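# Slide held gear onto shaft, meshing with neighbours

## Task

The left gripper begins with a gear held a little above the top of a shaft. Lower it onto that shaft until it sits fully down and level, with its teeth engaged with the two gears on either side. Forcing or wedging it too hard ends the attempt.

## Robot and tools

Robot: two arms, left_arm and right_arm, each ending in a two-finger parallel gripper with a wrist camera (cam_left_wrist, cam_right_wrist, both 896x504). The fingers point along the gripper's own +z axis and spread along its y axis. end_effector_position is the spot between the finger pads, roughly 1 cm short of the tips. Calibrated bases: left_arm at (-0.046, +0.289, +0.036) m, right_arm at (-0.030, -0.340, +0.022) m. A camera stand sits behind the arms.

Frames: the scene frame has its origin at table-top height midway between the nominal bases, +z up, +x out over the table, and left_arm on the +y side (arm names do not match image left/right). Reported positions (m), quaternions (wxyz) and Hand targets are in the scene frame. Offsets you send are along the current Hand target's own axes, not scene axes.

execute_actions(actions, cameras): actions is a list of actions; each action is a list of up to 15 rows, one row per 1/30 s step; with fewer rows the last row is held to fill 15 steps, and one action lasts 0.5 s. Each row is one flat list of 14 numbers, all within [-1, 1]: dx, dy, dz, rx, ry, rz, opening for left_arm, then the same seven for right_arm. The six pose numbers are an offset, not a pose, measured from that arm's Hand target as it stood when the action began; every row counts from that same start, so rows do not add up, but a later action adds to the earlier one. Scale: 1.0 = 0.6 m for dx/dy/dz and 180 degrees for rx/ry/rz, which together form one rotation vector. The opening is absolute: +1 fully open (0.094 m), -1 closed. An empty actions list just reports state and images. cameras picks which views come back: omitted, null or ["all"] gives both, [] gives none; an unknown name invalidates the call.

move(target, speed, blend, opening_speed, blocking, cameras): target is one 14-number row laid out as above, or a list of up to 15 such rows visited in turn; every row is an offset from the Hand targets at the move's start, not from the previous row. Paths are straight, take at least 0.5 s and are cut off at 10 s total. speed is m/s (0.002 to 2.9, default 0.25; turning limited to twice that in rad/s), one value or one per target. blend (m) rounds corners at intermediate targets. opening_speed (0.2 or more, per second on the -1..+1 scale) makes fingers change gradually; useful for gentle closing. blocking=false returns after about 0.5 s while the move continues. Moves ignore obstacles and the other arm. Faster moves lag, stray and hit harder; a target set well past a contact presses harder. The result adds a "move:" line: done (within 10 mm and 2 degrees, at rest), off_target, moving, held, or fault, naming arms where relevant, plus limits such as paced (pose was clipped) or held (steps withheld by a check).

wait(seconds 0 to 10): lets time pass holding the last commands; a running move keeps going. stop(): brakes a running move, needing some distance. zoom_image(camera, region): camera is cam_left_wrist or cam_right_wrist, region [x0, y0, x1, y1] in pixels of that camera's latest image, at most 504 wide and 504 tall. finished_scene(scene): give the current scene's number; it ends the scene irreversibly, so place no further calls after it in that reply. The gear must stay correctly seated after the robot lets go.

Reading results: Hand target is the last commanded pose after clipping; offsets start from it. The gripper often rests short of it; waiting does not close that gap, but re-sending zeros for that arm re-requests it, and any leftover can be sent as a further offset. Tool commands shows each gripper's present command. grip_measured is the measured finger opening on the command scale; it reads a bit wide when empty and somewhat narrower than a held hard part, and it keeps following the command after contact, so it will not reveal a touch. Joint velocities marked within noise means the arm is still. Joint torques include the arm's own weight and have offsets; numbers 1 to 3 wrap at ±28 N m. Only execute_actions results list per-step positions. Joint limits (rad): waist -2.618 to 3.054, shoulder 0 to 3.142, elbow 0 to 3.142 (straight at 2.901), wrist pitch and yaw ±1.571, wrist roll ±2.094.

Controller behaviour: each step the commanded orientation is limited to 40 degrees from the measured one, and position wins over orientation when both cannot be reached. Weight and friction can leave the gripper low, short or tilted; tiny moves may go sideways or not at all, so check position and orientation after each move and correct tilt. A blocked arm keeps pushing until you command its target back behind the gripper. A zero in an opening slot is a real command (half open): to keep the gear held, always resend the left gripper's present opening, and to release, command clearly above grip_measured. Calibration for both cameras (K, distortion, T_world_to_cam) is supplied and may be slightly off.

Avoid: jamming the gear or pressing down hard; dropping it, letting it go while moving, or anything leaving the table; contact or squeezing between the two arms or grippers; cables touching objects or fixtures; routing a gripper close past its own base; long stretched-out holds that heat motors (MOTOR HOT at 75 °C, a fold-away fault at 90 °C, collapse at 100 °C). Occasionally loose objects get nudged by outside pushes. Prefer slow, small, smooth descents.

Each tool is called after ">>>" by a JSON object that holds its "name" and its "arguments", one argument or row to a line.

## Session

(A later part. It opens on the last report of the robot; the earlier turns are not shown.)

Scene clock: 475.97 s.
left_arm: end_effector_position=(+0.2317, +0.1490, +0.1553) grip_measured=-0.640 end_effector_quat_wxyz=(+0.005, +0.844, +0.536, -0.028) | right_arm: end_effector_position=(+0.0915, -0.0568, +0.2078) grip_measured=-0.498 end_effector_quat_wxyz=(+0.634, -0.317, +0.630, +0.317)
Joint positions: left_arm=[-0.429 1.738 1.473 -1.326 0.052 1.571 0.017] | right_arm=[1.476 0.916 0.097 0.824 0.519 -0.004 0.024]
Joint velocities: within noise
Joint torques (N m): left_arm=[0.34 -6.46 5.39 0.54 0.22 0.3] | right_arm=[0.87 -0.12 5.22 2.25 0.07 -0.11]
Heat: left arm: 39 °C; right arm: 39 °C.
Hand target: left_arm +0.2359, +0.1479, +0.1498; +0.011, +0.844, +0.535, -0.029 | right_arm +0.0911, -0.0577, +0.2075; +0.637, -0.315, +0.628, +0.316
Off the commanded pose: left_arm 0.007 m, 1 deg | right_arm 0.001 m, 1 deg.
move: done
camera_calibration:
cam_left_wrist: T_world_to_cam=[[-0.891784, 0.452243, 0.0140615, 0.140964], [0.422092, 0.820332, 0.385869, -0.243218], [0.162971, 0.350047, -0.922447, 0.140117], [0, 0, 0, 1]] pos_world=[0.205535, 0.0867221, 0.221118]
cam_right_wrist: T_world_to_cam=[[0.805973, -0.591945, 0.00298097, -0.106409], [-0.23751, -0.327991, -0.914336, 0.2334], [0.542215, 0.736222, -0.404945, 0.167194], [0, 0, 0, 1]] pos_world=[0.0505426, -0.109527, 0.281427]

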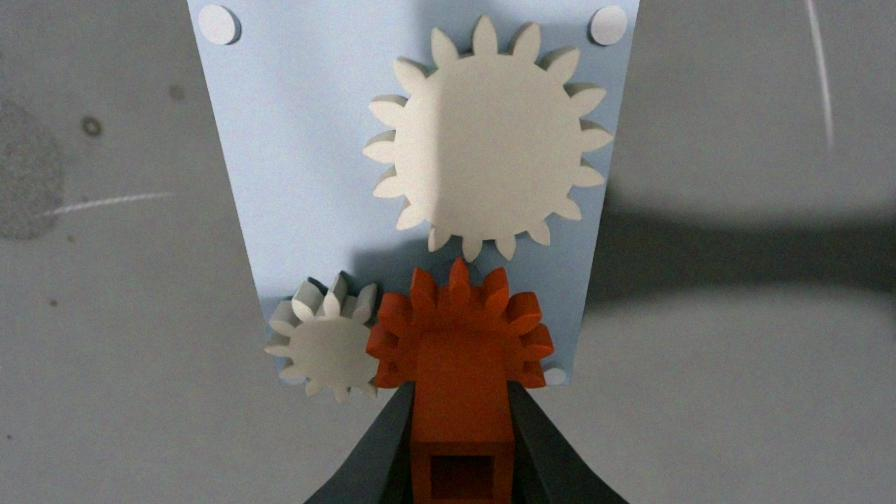

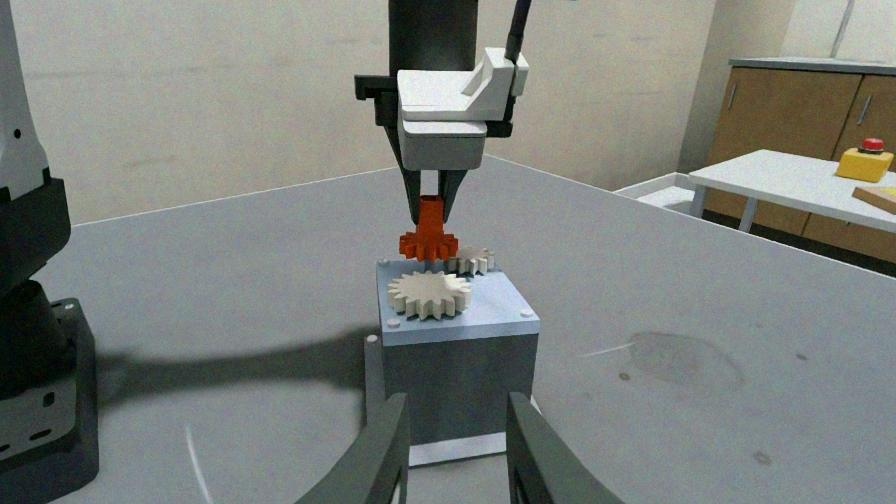

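>>> {"name": "move", "arguments": {
  "target": [
    [0.0,0,0.006,0,0,0,-1, 0,0,0,0,0,0,-0.5],
    [0.0,0,0.006,0.004,0,0,-1, 0,0,0,0,0,0,-0.5],
    [0.0,0,0.006,-0.004,0,0,-1, 0,0,0,0,0,0,-0.5],
    [0.0,0,0.006,0,0,0,-1, 0,0,0,0,0,0,-0.5]
  ],
  "speed": 0.02
}}

>>> {"name": "zoom_image", "arguments": {
  "camera": "cam_right_wrist",
  "region": [375, 190, 515, 330]
}}

Scene clock: 484.63 s.
left_arm: end_effector_position=(+0.2315, +0.1493, +0.1548) grip_measured=-0.640 end_effector_quat_wxyz=(+0.008, +0.843, +0.537, -0.027) | right_arm: end_effector_position=(+0.0915, -0.0568, +0.2078) grip_measured=-0.498 end_effector_quat_wxyz=(+0.634, -0.317, +0.630, +0.317)
Joint positions: left_arm=[-0.427 1.732 1.464 -1.317 0.054 1.571 0.017] | right_arm=[1.476 0.916 0.097 0.824 0.519 -0.004 0.024]
Joint velocities: within noise
Joint torques (N m): left_arm=[0.12 -5.76 5.08 0.61 0.19 0.28] | right_arm=[0.94 -0.09 5.22 2.25 0.08 -0.11]
Heat: left arm: 38 °C; right arm: 39 °C.
Hand target: left_arm +0.2357, +0.1478, +0.1462; +0.011, +0.844, +0.535, -0.029 | right_arm +0.0911, -0.0577, +0.2075; +0.637, -0.315, +0.628, +0.316
Off the commanded pose: left_arm 0.010 m, 1 deg | right_arm 0.001 m, 1 deg.
move: done
camera_calibration:
cam_left_wrist: T_world_to_cam=[[-0.89254, 0.450887, 0.00858244, 0.142006], [0.419227, 0.822556, 0.384253, -0.242516], [0.166195, 0.346559, -0.923188, 0.139465], [0, 0, 0, 1]] pos_world=[0.205237, 0.0871214, 0.220721]
cam_right_wrist: T_world_to_cam=[[0.805973, -0.591945, 0.00298097, -0.106409], [-0.23751, -0.327991, -0.914336, 0.2334], [0.542215, 0.736222, -0.404945, 0.167194], [0, 0, 0, 1]] pos_world=[0.0505426, -0.109527, 0.281427]

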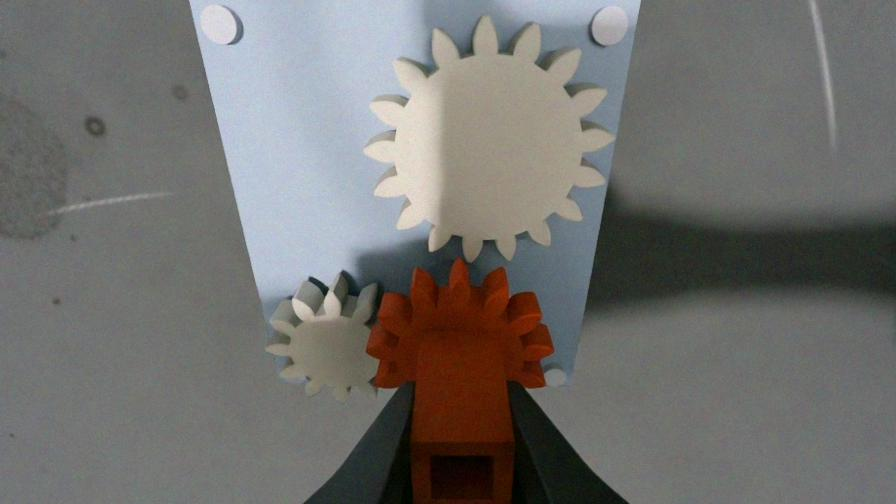

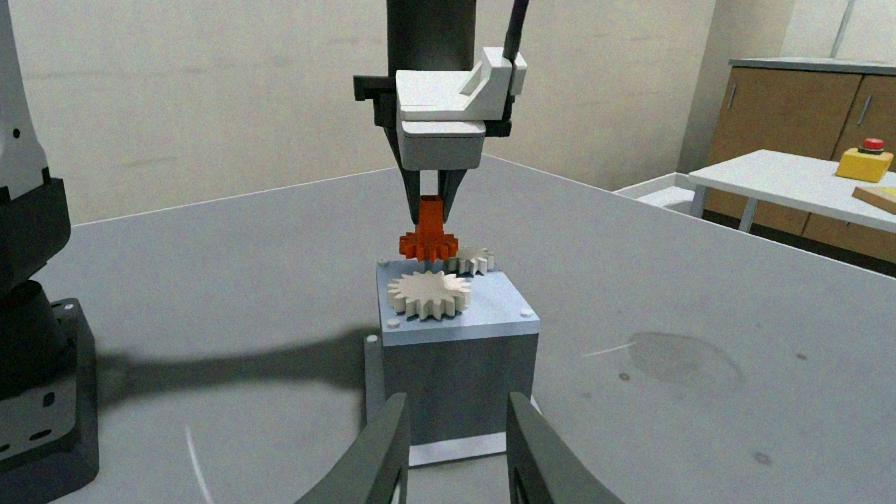

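Scaled by 3.600 from the camera's 896x504 image, which has a finer 1280x720 frame.

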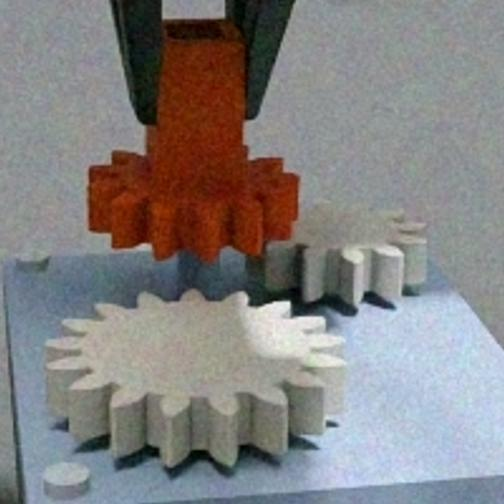

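>>> {"name": "move", "arguments": {
  "target": [
    [0,0,-0.02,0,0,0,-1, 0,0,0,0,0,0,-0.5]
  ],
  "speed": 0.03
}}

>>> {"name": "zoom_image", "arguments": {
  "camera": "cam_right_wrist",
  "region": [375, 190, 515, 330]
}}

Scene clock: 495.47 s.
left_arm: end_effector_position=(+0.2317, +0.1491, +0.1554) grip_measured=-0.640 end_effector_quat_wxyz=(+0.007, +0.843, +0.536, -0.028) | right_arm: end_effector_position=(+0.0915, -0.0568, +0.2078) grip_measured=-0.498 end_effector_quat_wxyz=(+0.634, -0.317, +0.630, +0.317)
Joint positions: left_arm=[-0.427 1.737 1.472 -1.325 0.055 1.572 0.017] | right_arm=[1.476 0.916 0.097 0.825 0.519 -0.004 0.024]
Joint velocities: within noise
Joint torques (N m): left_arm=[0.35 -6.31 8.64 0.15 0.18 0.28] | right_arm=[0.9 -0.08 5.12 2.26 0.06 -0.09]
Heat: left arm: 38 °C; right arm: 39 °C.
Hand target: left_arm +0.2361, +0.1483, +0.1581; +0.011, +0.844, +0.535, -0.030 | right_arm +0.0911, -0.0577, +0.2076; +0.638, -0.315, +0.628, +0.316
Off the commanded pose: left_arm 0.005 m, 1 deg | right_arm 0.001 m, 1 deg.
move: done
camera_calibration:
cam_left_wrist: T_world_to_cam=[[-0.89197, 0.451916, 0.0127122, 0.141237], [0.421697, 0.821531, 0.383743, -0.243012], [0.162976, 0.347648, -0.923352, 0.14064], [0, 0, 0, 1]] pos_world=[0.205535, 0.0869213, 0.221319]
cam_right_wrist: T_world_to_cam=[[0.805962, -0.591961, 0.00279495, -0.106358], [-0.237488, -0.327661, -0.91446, 0.233561], [0.54224, 0.736356, -0.404666, 0.167169], [0, 0, 0, 1]] pos_world=[0.0505426, -0.109527, 0.281527]

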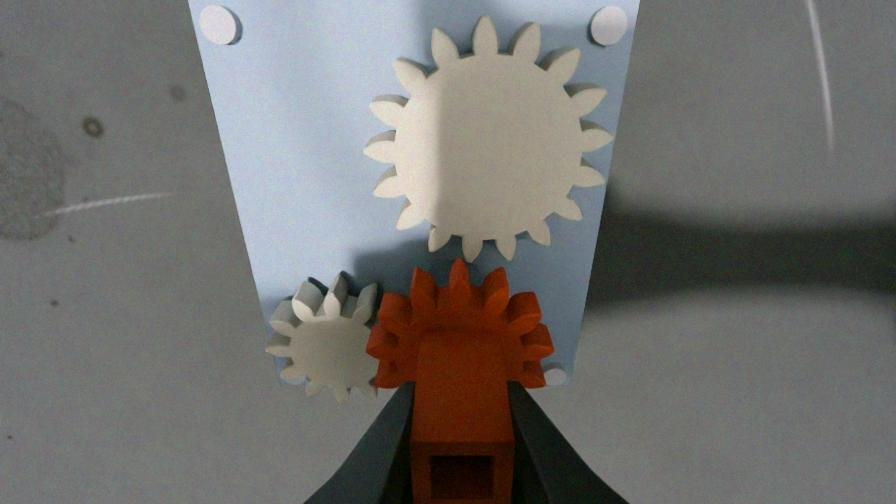

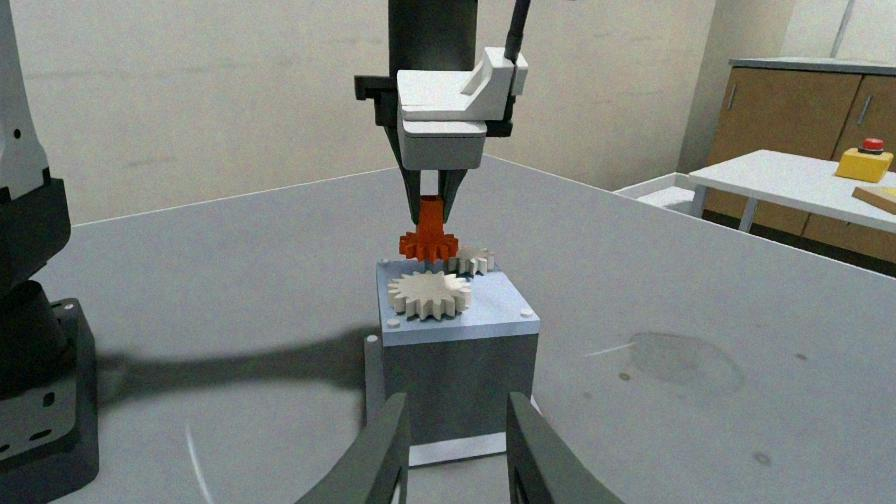

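Scaled by 3.600 from the camera's 896x504 image, which has a finer 1280x720 frame.

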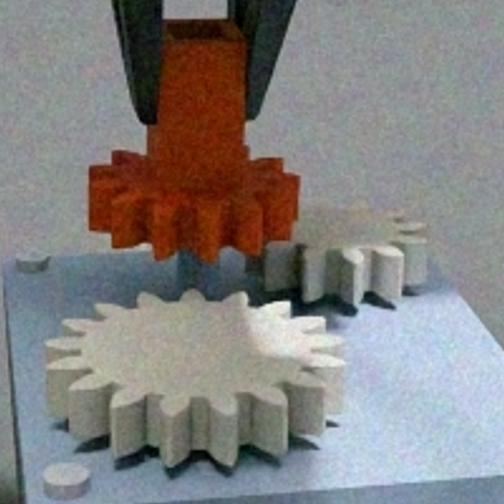

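>>> {"name": "move", "arguments": {
  "target": [
    [0,0,-0.012,0,0,0,-1, 0,0,0,0,0,0,-0.5]
  ],
  "speed": 0.03
}}

>>> {"name": "zoom_image", "arguments": {
  "camera": "cam_right_wrist",
  "region": [375, 190, 515, 330]
}}

Scene clock: 501.77 s.
left_arm: end_effector_position=(+0.2335, +0.1492, +0.1613) grip_measured=-0.640 end_effector_quat_wxyz=(+0.008, +0.843, +0.537, -0.027) | right_arm: end_effector_position=(+0.0915, -0.0568, +0.2078) grip_measured=-0.498 end_effector_quat_wxyz=(+0.634, -0.317, +0.630, +0.317)
Joint positions: left_arm=[-0.424 1.74 1.498 -1.345 0.055 1.573 0.017] | right_arm=[1.476 0.916 0.097 0.825 0.519 -0.004 0.024]
Joint velocities: within noise
Joint torques (N m): left_arm=[0.2 -6.64 8.69 0.11 0.18 0.28] | right_arm=[0.91 0.01 5.23 2.26 0.08 -0.1]
Heat: left arm: 38 °C; right arm: 39 °C.
Hand target: left_arm +0.2364, +0.1487, +0.1653; +0.011, +0.844, +0.535, -0.030 | right_arm +0.0911, -0.0577, +0.2076; +0.637, -0.315, +0.628, +0.316
Off the commanded pose: left_arm 0.005 m, 1 deg | right_arm 0.001 m, 1 deg.
move: done
camera_calibration:
cam_left_wrist: T_world_to_cam=[[-0.892696, 0.450566, 0.00920524, 0.143653], [0.419216, 0.822739, 0.383873, -0.245818], [0.165387, 0.346541, -0.92334, 0.145429], [0, 0, 0, 1]] pos_world=[0.207237, 0.0871216, 0.227321]
cam_right_wrist: T_world_to_cam=[[0.805962, -0.591961, 0.00279495, -0.106358], [-0.237488, -0.327661, -0.91446, 0.233561], [0.54224, 0.736356, -0.404666, 0.167169], [0, 0, 0, 1]] pos_world=[0.0505426, -0.109527, 0.281527]

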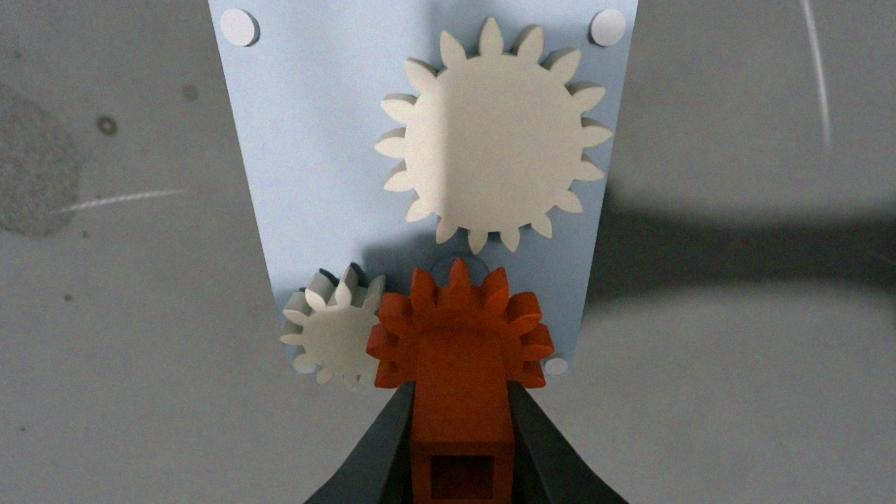

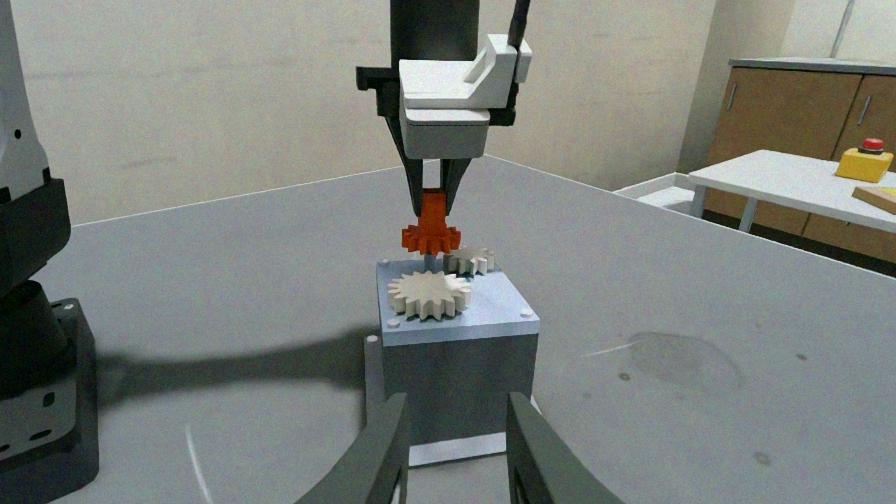

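Scaled by 3.600 from the camera's 896x504 image, which has a finer 1280x720 frame.

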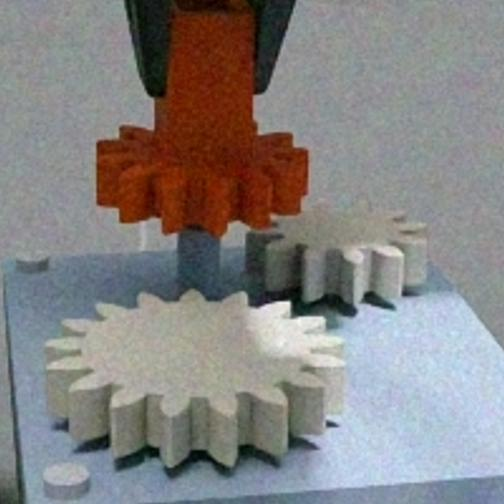

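>>> {"name": "move", "arguments": {
  "target": [
    [0.0008,0.0015,0.009,0,0,0,-1, 0,0,0,0,0,0,-0.5]
  ],
  "speed": 0.02
}}

>>> {"name": "zoom_image", "arguments": {
  "camera": "cam_right_wrist",
  "region": [375, 190, 515, 330]
}}

Scene clock: 516.30 s.
left_arm: end_effector_position=(+0.2334, +0.1492, +0.1600) grip_measured=-0.640 end_effector_quat_wxyz=(+0.006, +0.843, +0.537, -0.029) | right_arm: end_effector_position=(+0.0915, -0.0568, +0.2078) grip_measured=-0.498 end_effector_quat_wxyz=(+0.634, -0.317, +0.630, +0.317)
Joint positions: left_arm=[-0.424 1.744 1.498 -1.346 0.055 1.574 0.017] | right_arm=[1.476 0.916 0.097 0.825 0.519 -0.004 0.024]
Joint velocities: within noise
Joint torques (N m): left_arm=[0.35 -6.69 7.12 0.32 0.19 0.28] | right_arm=[0.83 -0.09 5.16 2.27 0.07 -0.09]
Heat: left arm: 39 °C; right arm: 39 °C.
Hand target: left_arm +0.2373, +0.1485, +0.1598; +0.011, +0.844, +0.535, -0.030 | right_arm +0.0911, -0.0577, +0.2075; +0.637, -0.315, +0.628, +0.316
Off the commanded pose: left_arm 0.004 m, 1 deg | right_arm 0.001 m, 1 deg.
move: done
camera_calibration:
cam_left_wrist: T_world_to_cam=[[-0.892479, 0.450853, 0.0145928, 0.1426], [0.421387, 0.821732, 0.383653, -0.245593], [0.16098, 0.348552, -0.923362, 0.144879], [0, 0, 0, 1]] pos_world=[0.207435, 0.0870222, 0.225918]
cam_right_wrist: T_world_to_cam=[[0.805962, -0.591961, 0.00279495, -0.106358], [-0.237488, -0.327661, -0.91446, 0.233561], [0.54224, 0.736356, -0.404666, 0.167169], [0, 0, 0, 1]] pos_world=[0.0505426, -0.109527, 0.281527]

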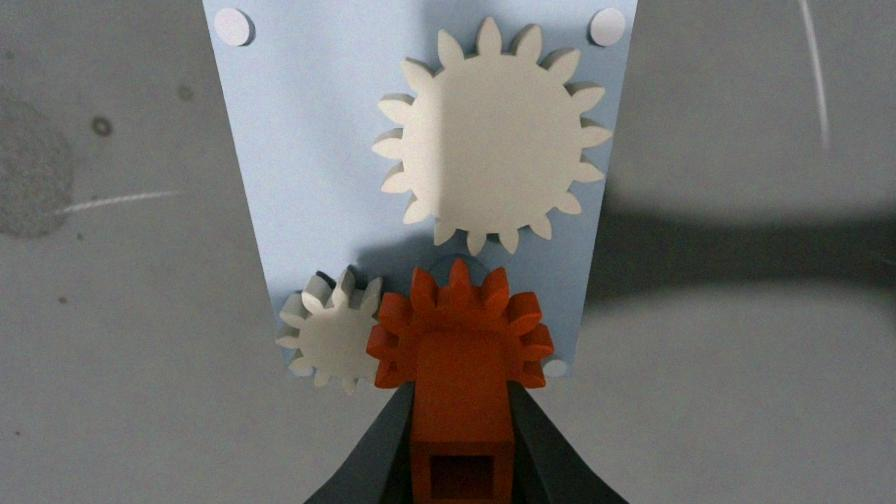

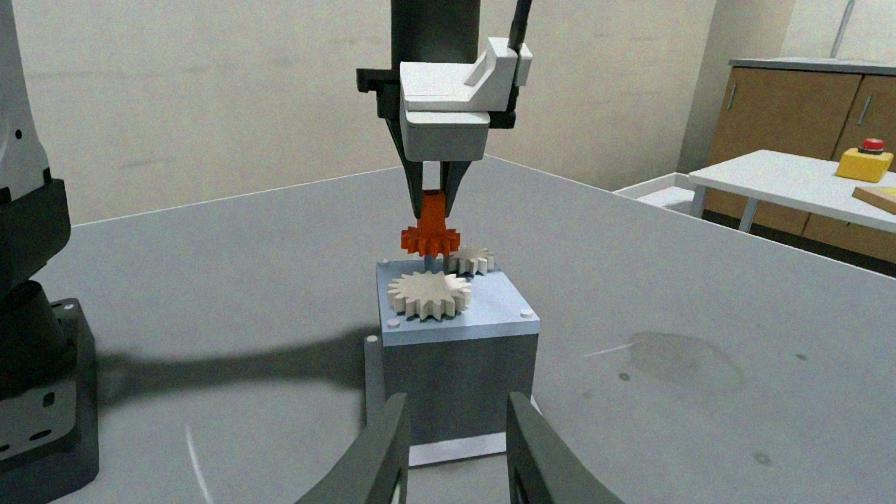

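Scaled by 3.600 from the camera's 896x504 image, which has a finer 1280x720 frame.

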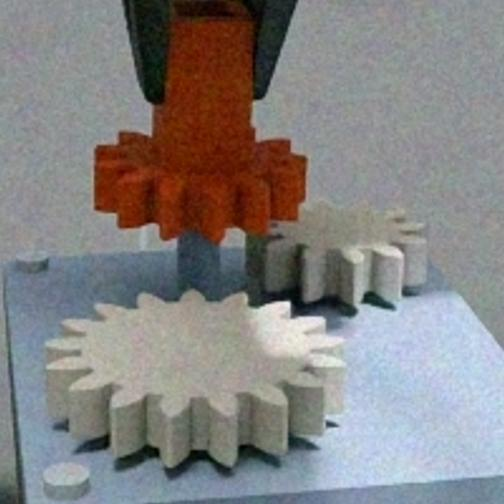

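>>> {"name": "move", "arguments": {
  "target": [
    [0.0003,0.001,0.007,0,0,0,-1, 0,0,0,0,0,0,-0.5]
  ],
  "speed": 0.02
}}

>>> {"name": "zoom_image", "arguments": {
  "camera": "cam_right_wrist",
  "region": [375, 190, 515, 330]
}}

Scene clock: 524.13 s.
left_arm: end_effector_position=(+0.2345, +0.1487, +0.1599) grip_measured=-0.640 end_effector_quat_wxyz=(+0.008, +0.843, +0.537, -0.027) | right_arm: end_effector_position=(+0.0915, -0.0568, +0.2078) grip_measured=-0.498 end_effector_quat_wxyz=(+0.634, -0.317, +0.630, +0.317)
Joint positions: left_arm=[-0.424 1.744 1.498 -1.341 0.055 1.574 0.017] | right_arm=[1.476 0.916 0.097 0.825 0.519 -0.004 0.024]
Joint velocities: within noise
Joint torques (N m): left_arm=[0.32 -6.57 5.86 0.44 0.19 0.28] | right_arm=[0.91 -0.08 5.26 2.28 0.08 -0.06]
Heat: left arm: 39 °C; right arm: 39 °C.
Hand target: left_arm +0.2376, +0.1482, +0.1556; +0.011, +0.844, +0.535, -0.030 | right_arm +0.0911, -0.0577, +0.2075; +0.637, -0.315, +0.628, +0.316
Off the commanded pose: left_arm 0.005 m, 0 deg | right_arm 0.001 m, 1 deg.
move: done
camera_calibration:
cam_left_wrist: T_world_to_cam=[[-0.892336, 0.451269, 0.00963454, 0.144551], [0.420021, 0.822351, 0.383825, -0.245411], [0.165285, 0.346548, -0.923356, 0.144168], [0, 0, 0, 1]] pos_world=[0.208237, 0.0866212, 0.225921]
cam_right_wrist: T_world_to_cam=[[0.805962, -0.591961, 0.00279495, -0.106358], [-0.237488, -0.327661, -0.91446, 0.233561], [0.54224, 0.736356, -0.404666, 0.167169], [0, 0, 0, 1]] pos_world=[0.0505426, -0.109527, 0.281527]

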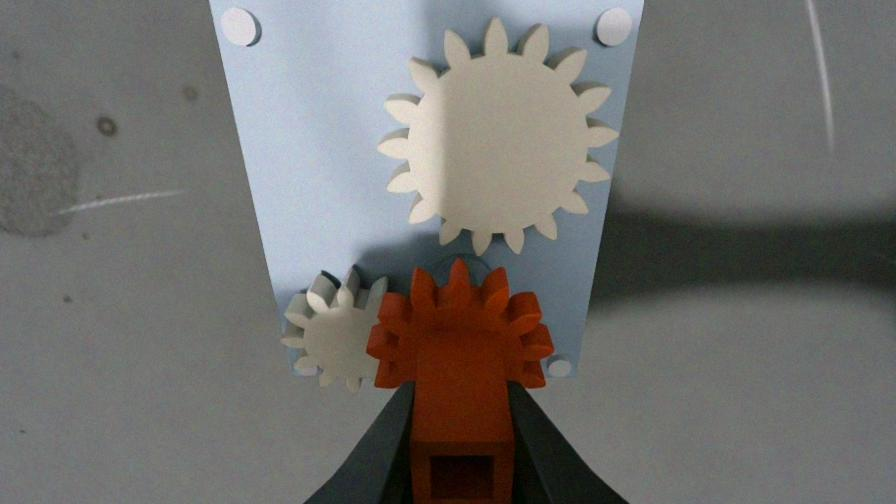

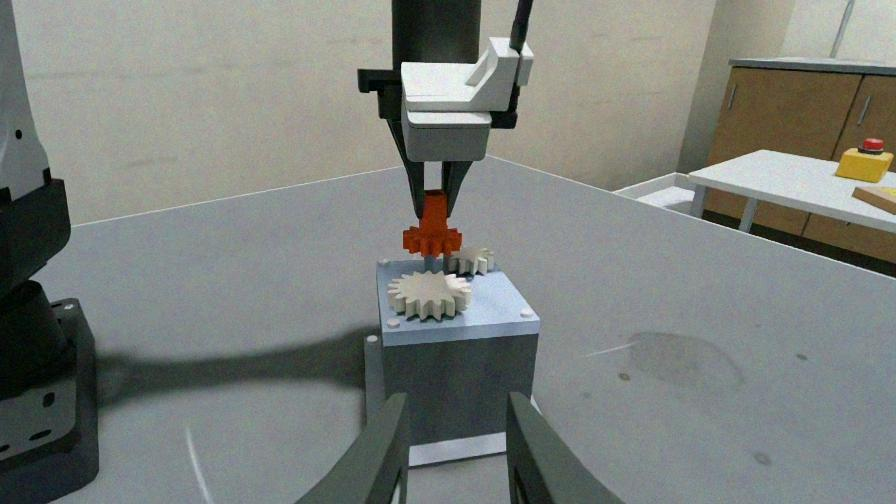

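Scaled by 3.600 from the camera's 896x504 image, which has a finer 1280x720 frame.

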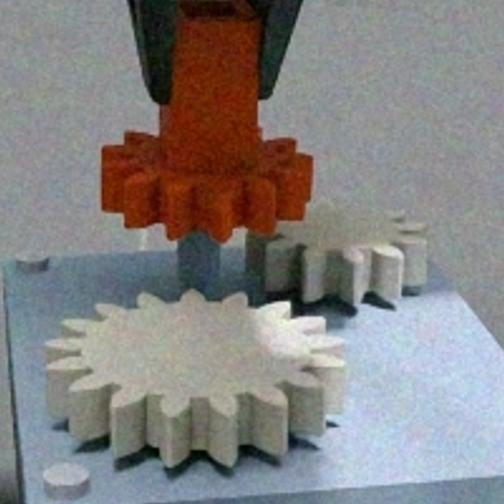

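>>> {"name": "move", "arguments": {
  "target": [
    [0,0,0.004,0,0,0,-1, 0,0,0,0,0,0,-0.5]
  ],
  "speed": 0.02
}}

>>> {"name": "zoom_image", "arguments": {
  "camera": "cam_right_wrist",
  "region": [375, 190, 515, 330]
}}

Scene clock: 530.17 s.
left_arm: end_effector_position=(+0.2346, +0.1487, +0.1576) grip_measured=-0.640 end_effector_quat_wxyz=(+0.008, +0.843, +0.537, -0.027) | right_arm: end_effector_position=(+0.0915, -0.0568, +0.2078) grip_measured=-0.498 end_effector_quat_wxyz=(+0.634, -0.317, +0.630, +0.317)
Joint positions: left_arm=[-0.424 1.744 1.489 -1.332 0.055 1.574 0.017] | right_arm=[1.476 0.916 0.097 0.825 0.519 -0.004 0.024]
Joint velocities: within noise
Joint torques (N m): left_arm=[0.14 -6.54 5.81 0.43 0.17 0.26] | right_arm=[0.8 -0.12 5.09 2.25 0.06 -0.09]
Heat: left arm: 39 °C; right arm: 39 °C.
Hand target: left_arm +0.2376, +0.1481, +0.1532; +0.011, +0.844, +0.535, -0.030 | right_arm +0.0911, -0.0577, +0.2075; +0.637, -0.315, +0.628, +0.316
Off the commanded pose: left_arm 0.005 m, 0 deg | right_arm 0.001 m, 1 deg.
move: done
camera_calibration:
cam_left_wrist: T_world_to_cam=[[-0.892362, 0.451226, 0.00917725, 0.144685], [0.419809, 0.822421, 0.383906, -0.244508], [0.165681, 0.346436, -0.923326, 0.141965], [0, 0, 0, 1]] pos_world=[0.208237, 0.0866212, 0.223621]
cam_right_wrist: T_world_to_cam=[[0.805962, -0.591961, 0.00279495, -0.106358], [-0.237488, -0.327661, -0.91446, 0.233561], [0.54224, 0.736356, -0.404666, 0.167169], [0, 0, 0, 1]] pos_world=[0.0505426, -0.109527, 0.281527]

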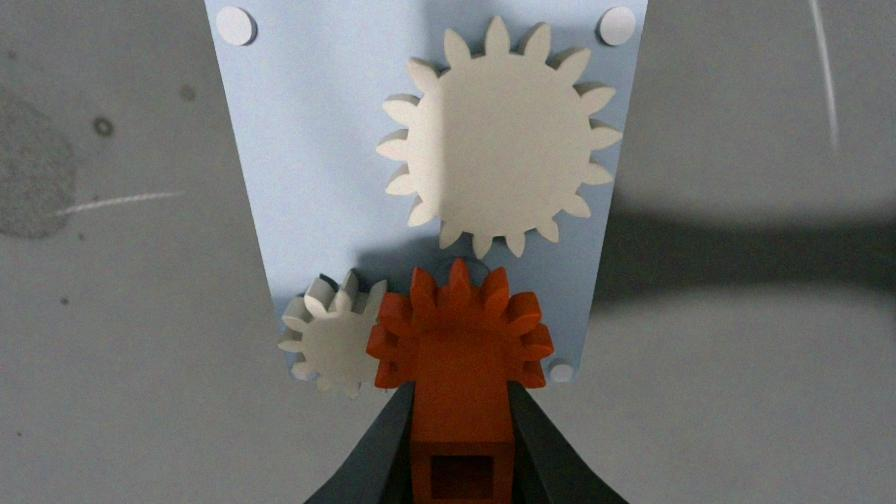

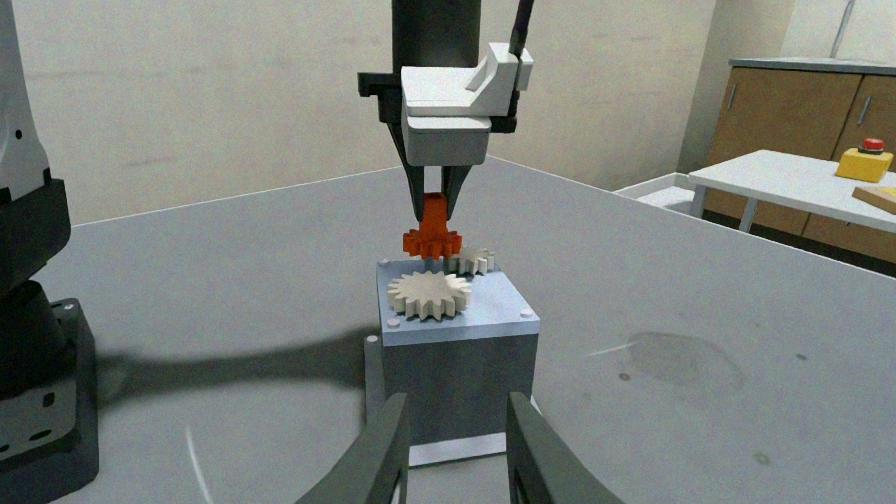

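Scaled by 3.600 from the camera's 896x504 image, which has a finer 1280x720 frame.

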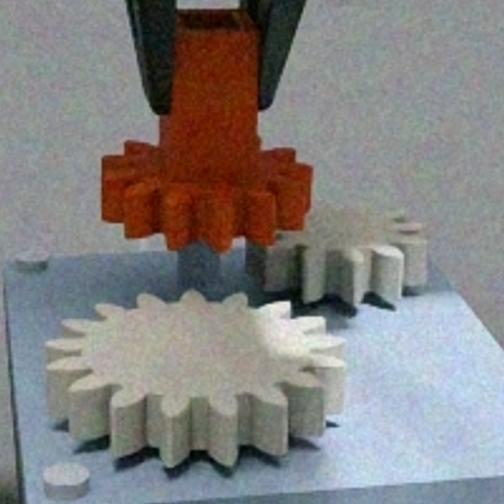

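>>> {"name": "move", "arguments": {
  "target": [
    [0,-0.0028,0.003,0,0,0,-1, 0,0,0,0,0,0,-0.5]
  ],
  "speed": 0.02
}}

>>> {"name": "zoom_image", "arguments": {
  "camera": "cam_right_wrist",
  "region": [375, 190, 515, 330]
}}

Scene clock: 540.03 s.
left_arm: end_effector_position=(+0.2331, +0.1494, +0.1541) grip_measured=-0.640 end_effector_quat_wxyz=(+0.005, +0.843, +0.537, -0.029) | right_arm: end_effector_position=(+0.0915, -0.0568, +0.2078) grip_measured=-0.498 end_effector_quat_wxyz=(+0.634, -0.317, +0.630, +0.317)
Joint positions: left_arm=[-0.424 1.744 1.475 -1.324 0.055 1.574 0.017] | right_arm=[1.476 0.916 0.097 0.825 0.519 -0.004 0.024]
Joint velocities: within noise
Joint torques (N m): left_arm=[0.24 -7.01 5.87 0.42 0.18 0.26] | right_arm=[0.73 -0.14 5.16 2.25 0.07 -0.09]
Heat: left arm: 39 °C; right arm: 39 °C.
Hand target: left_arm +0.2360, +0.1487, +0.1515; +0.011, +0.844, +0.535, -0.030 | right_arm +0.0911, -0.0577, +0.2075; +0.637, -0.315, +0.628, +0.316
Off the commanded pose: left_arm 0.004 m, 1 deg | right_arm 0.001 m, 1 deg.
move: done
camera_calibration:
cam_left_wrist: T_world_to_cam=[[-0.89227, 0.451245, 0.015265, 0.142146], [0.421984, 0.821432, 0.383638, -0.243418], [0.160576, 0.34875, -0.923357, 0.139602], [0, 0, 0, 1]] pos_world=[0.207135, 0.0871221, 0.220117]
cam_right_wrist: T_world_to_cam=[[0.805962, -0.591961, 0.00279495, -0.106358], [-0.237488, -0.327661, -0.91446, 0.233561], [0.54224, 0.736356, -0.404666, 0.167169], [0, 0, 0, 1]] pos_world=[0.0505426, -0.109527, 0.281527]

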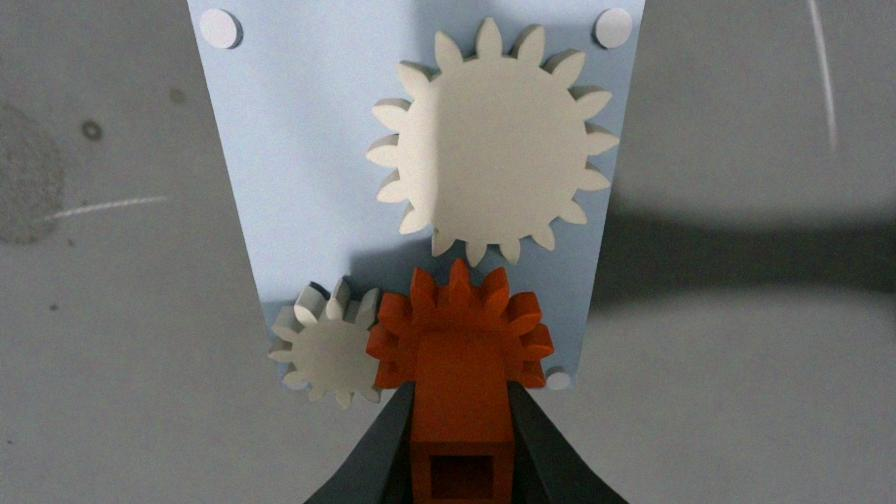

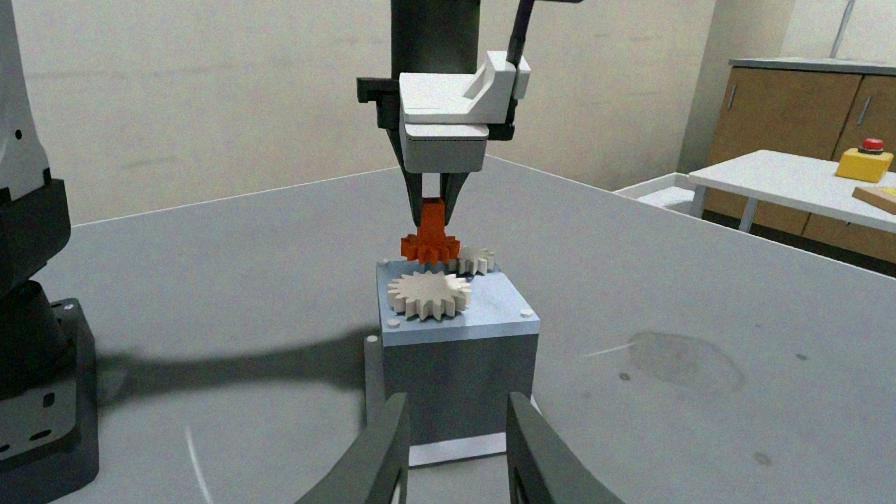

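Scaled by 3.600 from the camera's 896x504 image, which has a finer 1280x720 frame.

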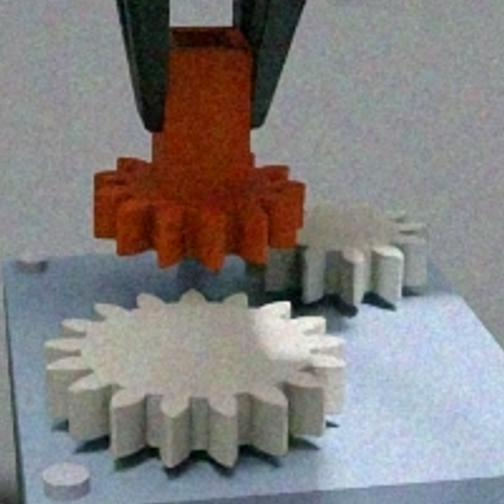

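>>> {"name": "move", "arguments": {
  "target": [
    [0,-0.0005,0.007,0,0,0,-1, 0,0,0,0,0,0,-0.5]
  ],
  "speed": 0.02
}}

>>> {"name": "zoom_image", "arguments": {
  "camera": "cam_right_wrist",
  "region": [375, 190, 515, 330]
}}

Scene clock: 546.90 s.
left_arm: end_effector_position=(+0.2331, +0.1494, +0.1498) grip_measured=-0.640 end_effector_quat_wxyz=(+0.006, +0.843, +0.537, -0.029) | right_arm: end_effector_position=(+0.0915, -0.0568, +0.2078) grip_measured=-0.498 end_effector_quat_wxyz=(+0.634, -0.317, +0.630, +0.317)
Joint positions: left_arm=[-0.424 1.744 1.458 -1.306 0.055 1.574 0.017] | right_arm=[1.476 0.916 0.097 0.825 0.519 -0.004 0.024]
Joint velocities: within noise
Joint torques (N m): left_arm=[0.18 -7.08 5.71 0.44 0.18 0.27] | right_arm=[0.87 -0.1 5.2 2.27 0.04 -0.11]
Heat: left arm: 38 °C; right arm: 39 °C.
Hand target: left_arm +0.2357, +0.1486, +0.1473; +0.011, +0.844, +0.535, -0.029 | right_arm +0.0911, -0.0577, +0.2075; +0.637, -0.315, +0.628, +0.316
Off the commanded pose: left_arm 0.004 m, 1 deg | right_arm 0.001 m, 1 deg.
move: done
camera_calibration:
cam_left_wrist: T_world_to_cam=[[-0.892292, 0.451224, 0.0145253, 0.14238], [0.421706, 0.82157, 0.383649, -0.241687], [0.161178, 0.348453, -0.923365, 0.135443], [0, 0, 0, 1]] pos_world=[0.207135, 0.087122, 0.215718]
cam_right_wrist: T_world_to_cam=[[0.805962, -0.591961, 0.00279495, -0.106358], [-0.237488, -0.327661, -0.91446, 0.233561], [0.54224, 0.736356, -0.404666, 0.167169], [0, 0, 0, 1]] pos_world=[0.0505426, -0.109527, 0.281527]

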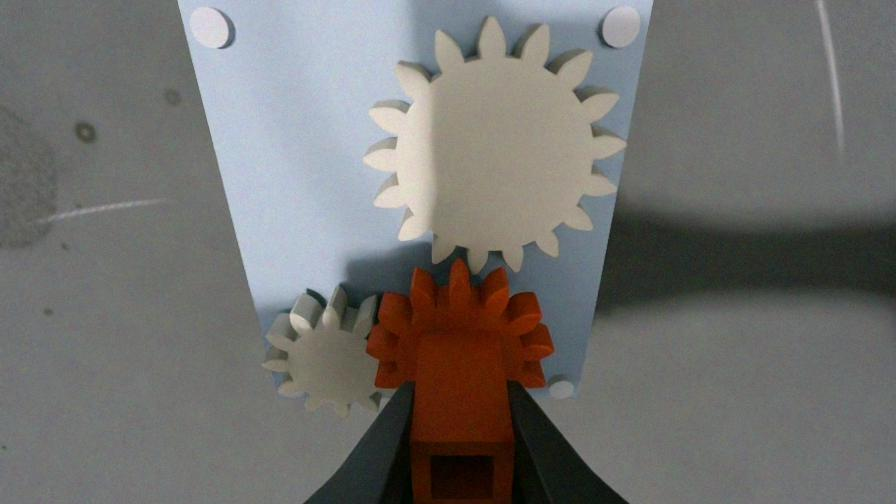

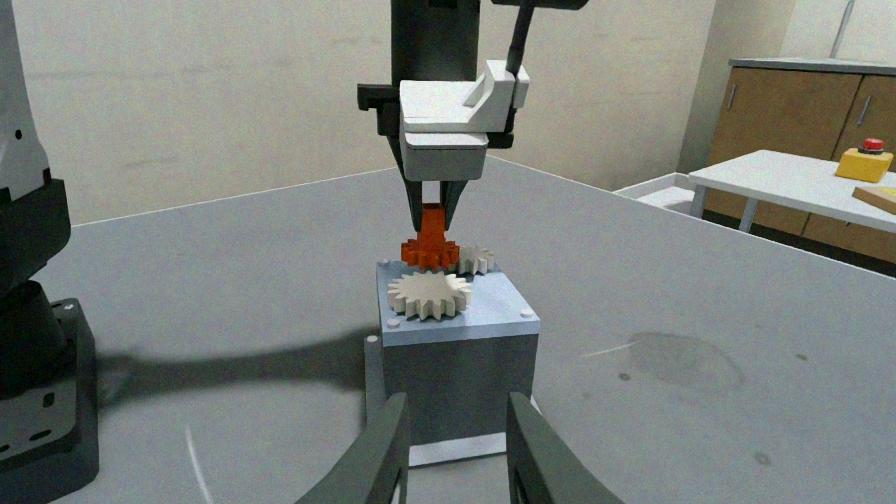

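Scaled by 3.600 from the camera's 896x504 image, which has a finer 1280x720 frame.

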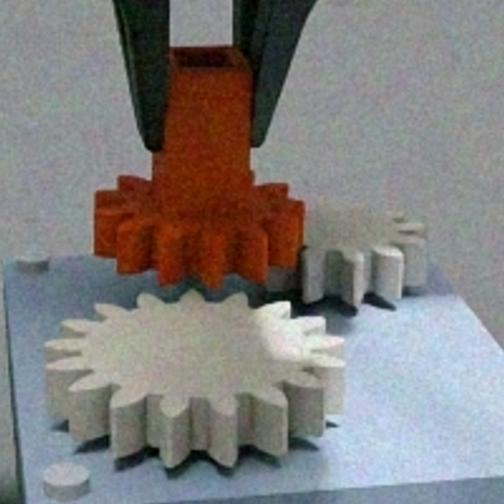

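>>> {"name": "move", "arguments": {
  "target": [
    [0,0,0.005,0,0,0,-1, 0,0,0,0,0,0,-0.5]
  ],
  "speed": 0.02
}}

>>> {"name": "zoom_image", "arguments": {
  "camera": "cam_right_wrist",
  "region": [375, 190, 515, 330]
}}

>>> {"name": "zoom_image", "arguments": {
  "camera": "cam_left_wrist",
  "region": [360, 200, 560, 320]
}}

>>> {"name": "zoom_image", "arguments": {
  "camera": "cam_left_wrist",
  "region": [250, 270, 410, 430]
}}

Scene clock: 556.13 s.
left_arm: end_effector_position=(+0.2330, +0.1493, +0.1471) grip_measured=-0.640 end_effector_quat_wxyz=(+0.006, +0.843, +0.537, -0.029) | right_arm: end_effector_position=(+0.0915, -0.0568, +0.2078) grip_measured=-0.498 end_effector_quat_wxyz=(+0.634, -0.317, +0.630, +0.317)
Joint positions: left_arm=[-0.424 1.744 1.447 -1.295 0.055 1.574 0.017] | right_arm=[1.476 0.916 0.097 0.825 0.519 -0.004 0.024]
Joint velocities: within noise
Joint torques (N m): left_arm=[0.1 -6.98 5.79 0.44 0.16 0.23] | right_arm=[0.87 -0.08 5.15 2.24 0.08 -0.09]
Heat: left arm: 38 °C; right arm: 39 °C.
Hand target: left_arm +0.2355, +0.1485, +0.1443; +0.011, +0.844, +0.535, -0.029 | right_arm +0.0911, -0.0577, +0.2075; +0.637, -0.315, +0.628, +0.316
Off the commanded pose: left_arm 0.004 m, 1 deg | right_arm 0.001 m, 1 deg.
move: done
camera_calibration:
cam_left_wrist: T_world_to_cam=[[-0.892286, 0.45125, 0.0141398, 0.142407], [0.42172, 0.821895, 0.382938, -0.240526], [0.161179, 0.347653, -0.923666, 0.133192], [0, 0, 0, 1]] pos_world=[0.207035, 0.0871216, 0.213118]
cam_right_wrist: T_world_to_cam=[[0.805962, -0.591961, 0.00279495, -0.106358], [-0.237488, -0.327661, -0.91446, 0.233561], [0.54224, 0.736356, -0.404666, 0.167169], [0, 0, 0, 1]] pos_world=[0.0505426, -0.109527, 0.281527]

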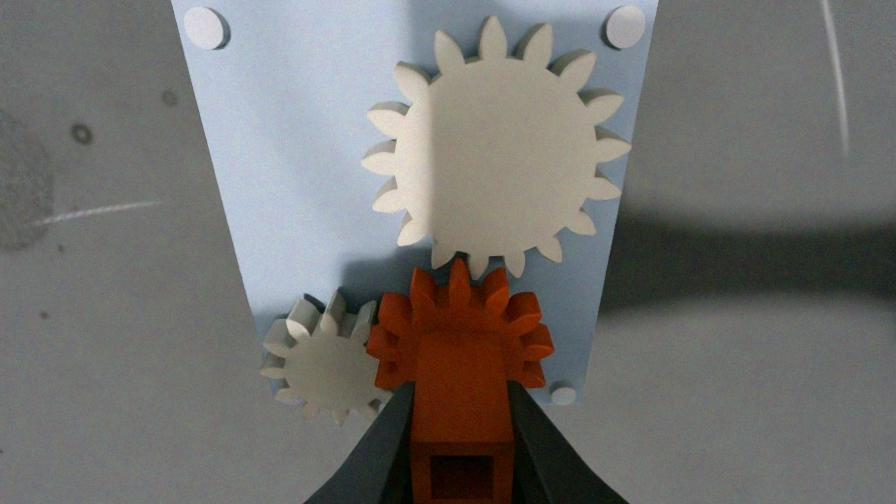

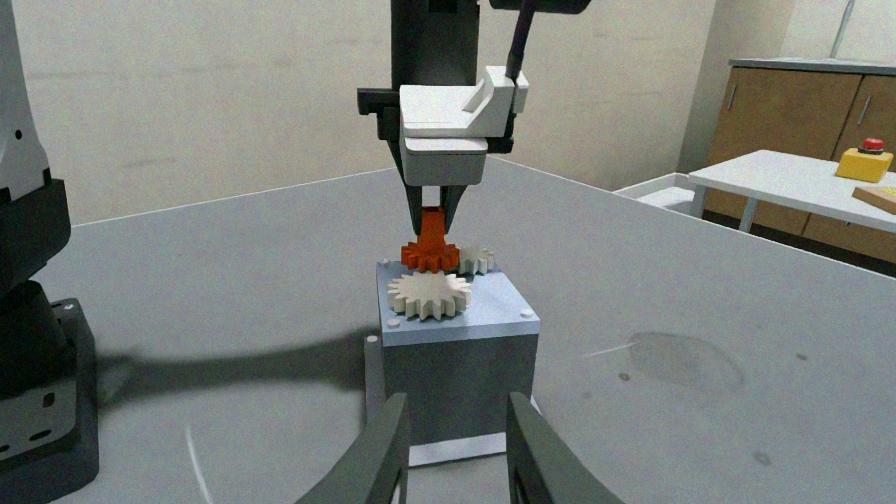

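Scaled by 3.600 from the camera's 896x504 image, which has a finer 1280x720 frame.

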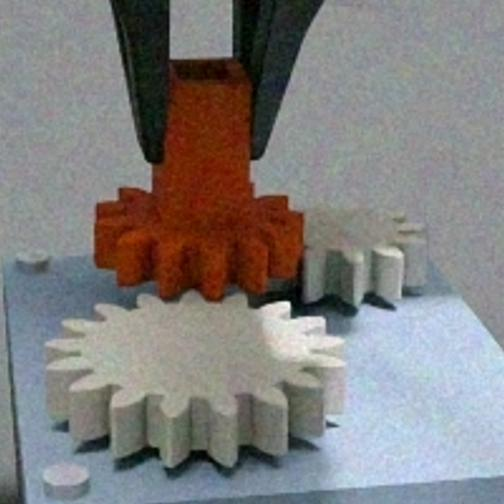

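Scaled by 2.520 from the camera's 896x504 image, which has a finer 1280x720 frame.

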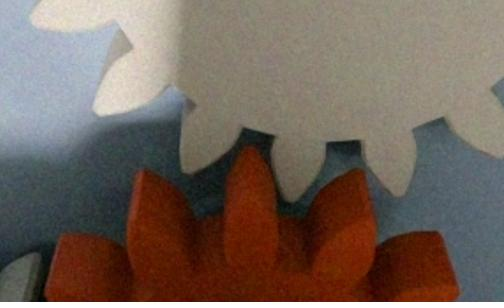

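Scaled by 3.150 from the camera's 896x504 image, which has a finer 1280x720 frame.

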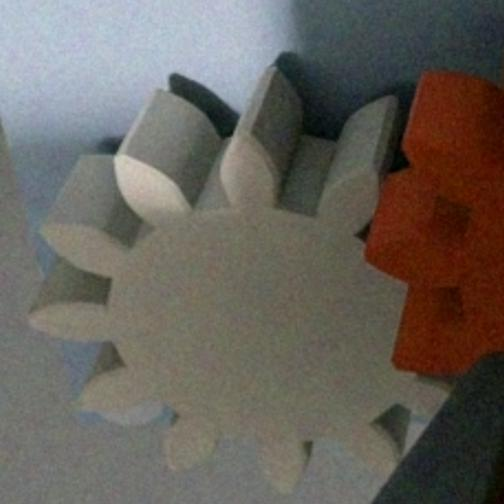

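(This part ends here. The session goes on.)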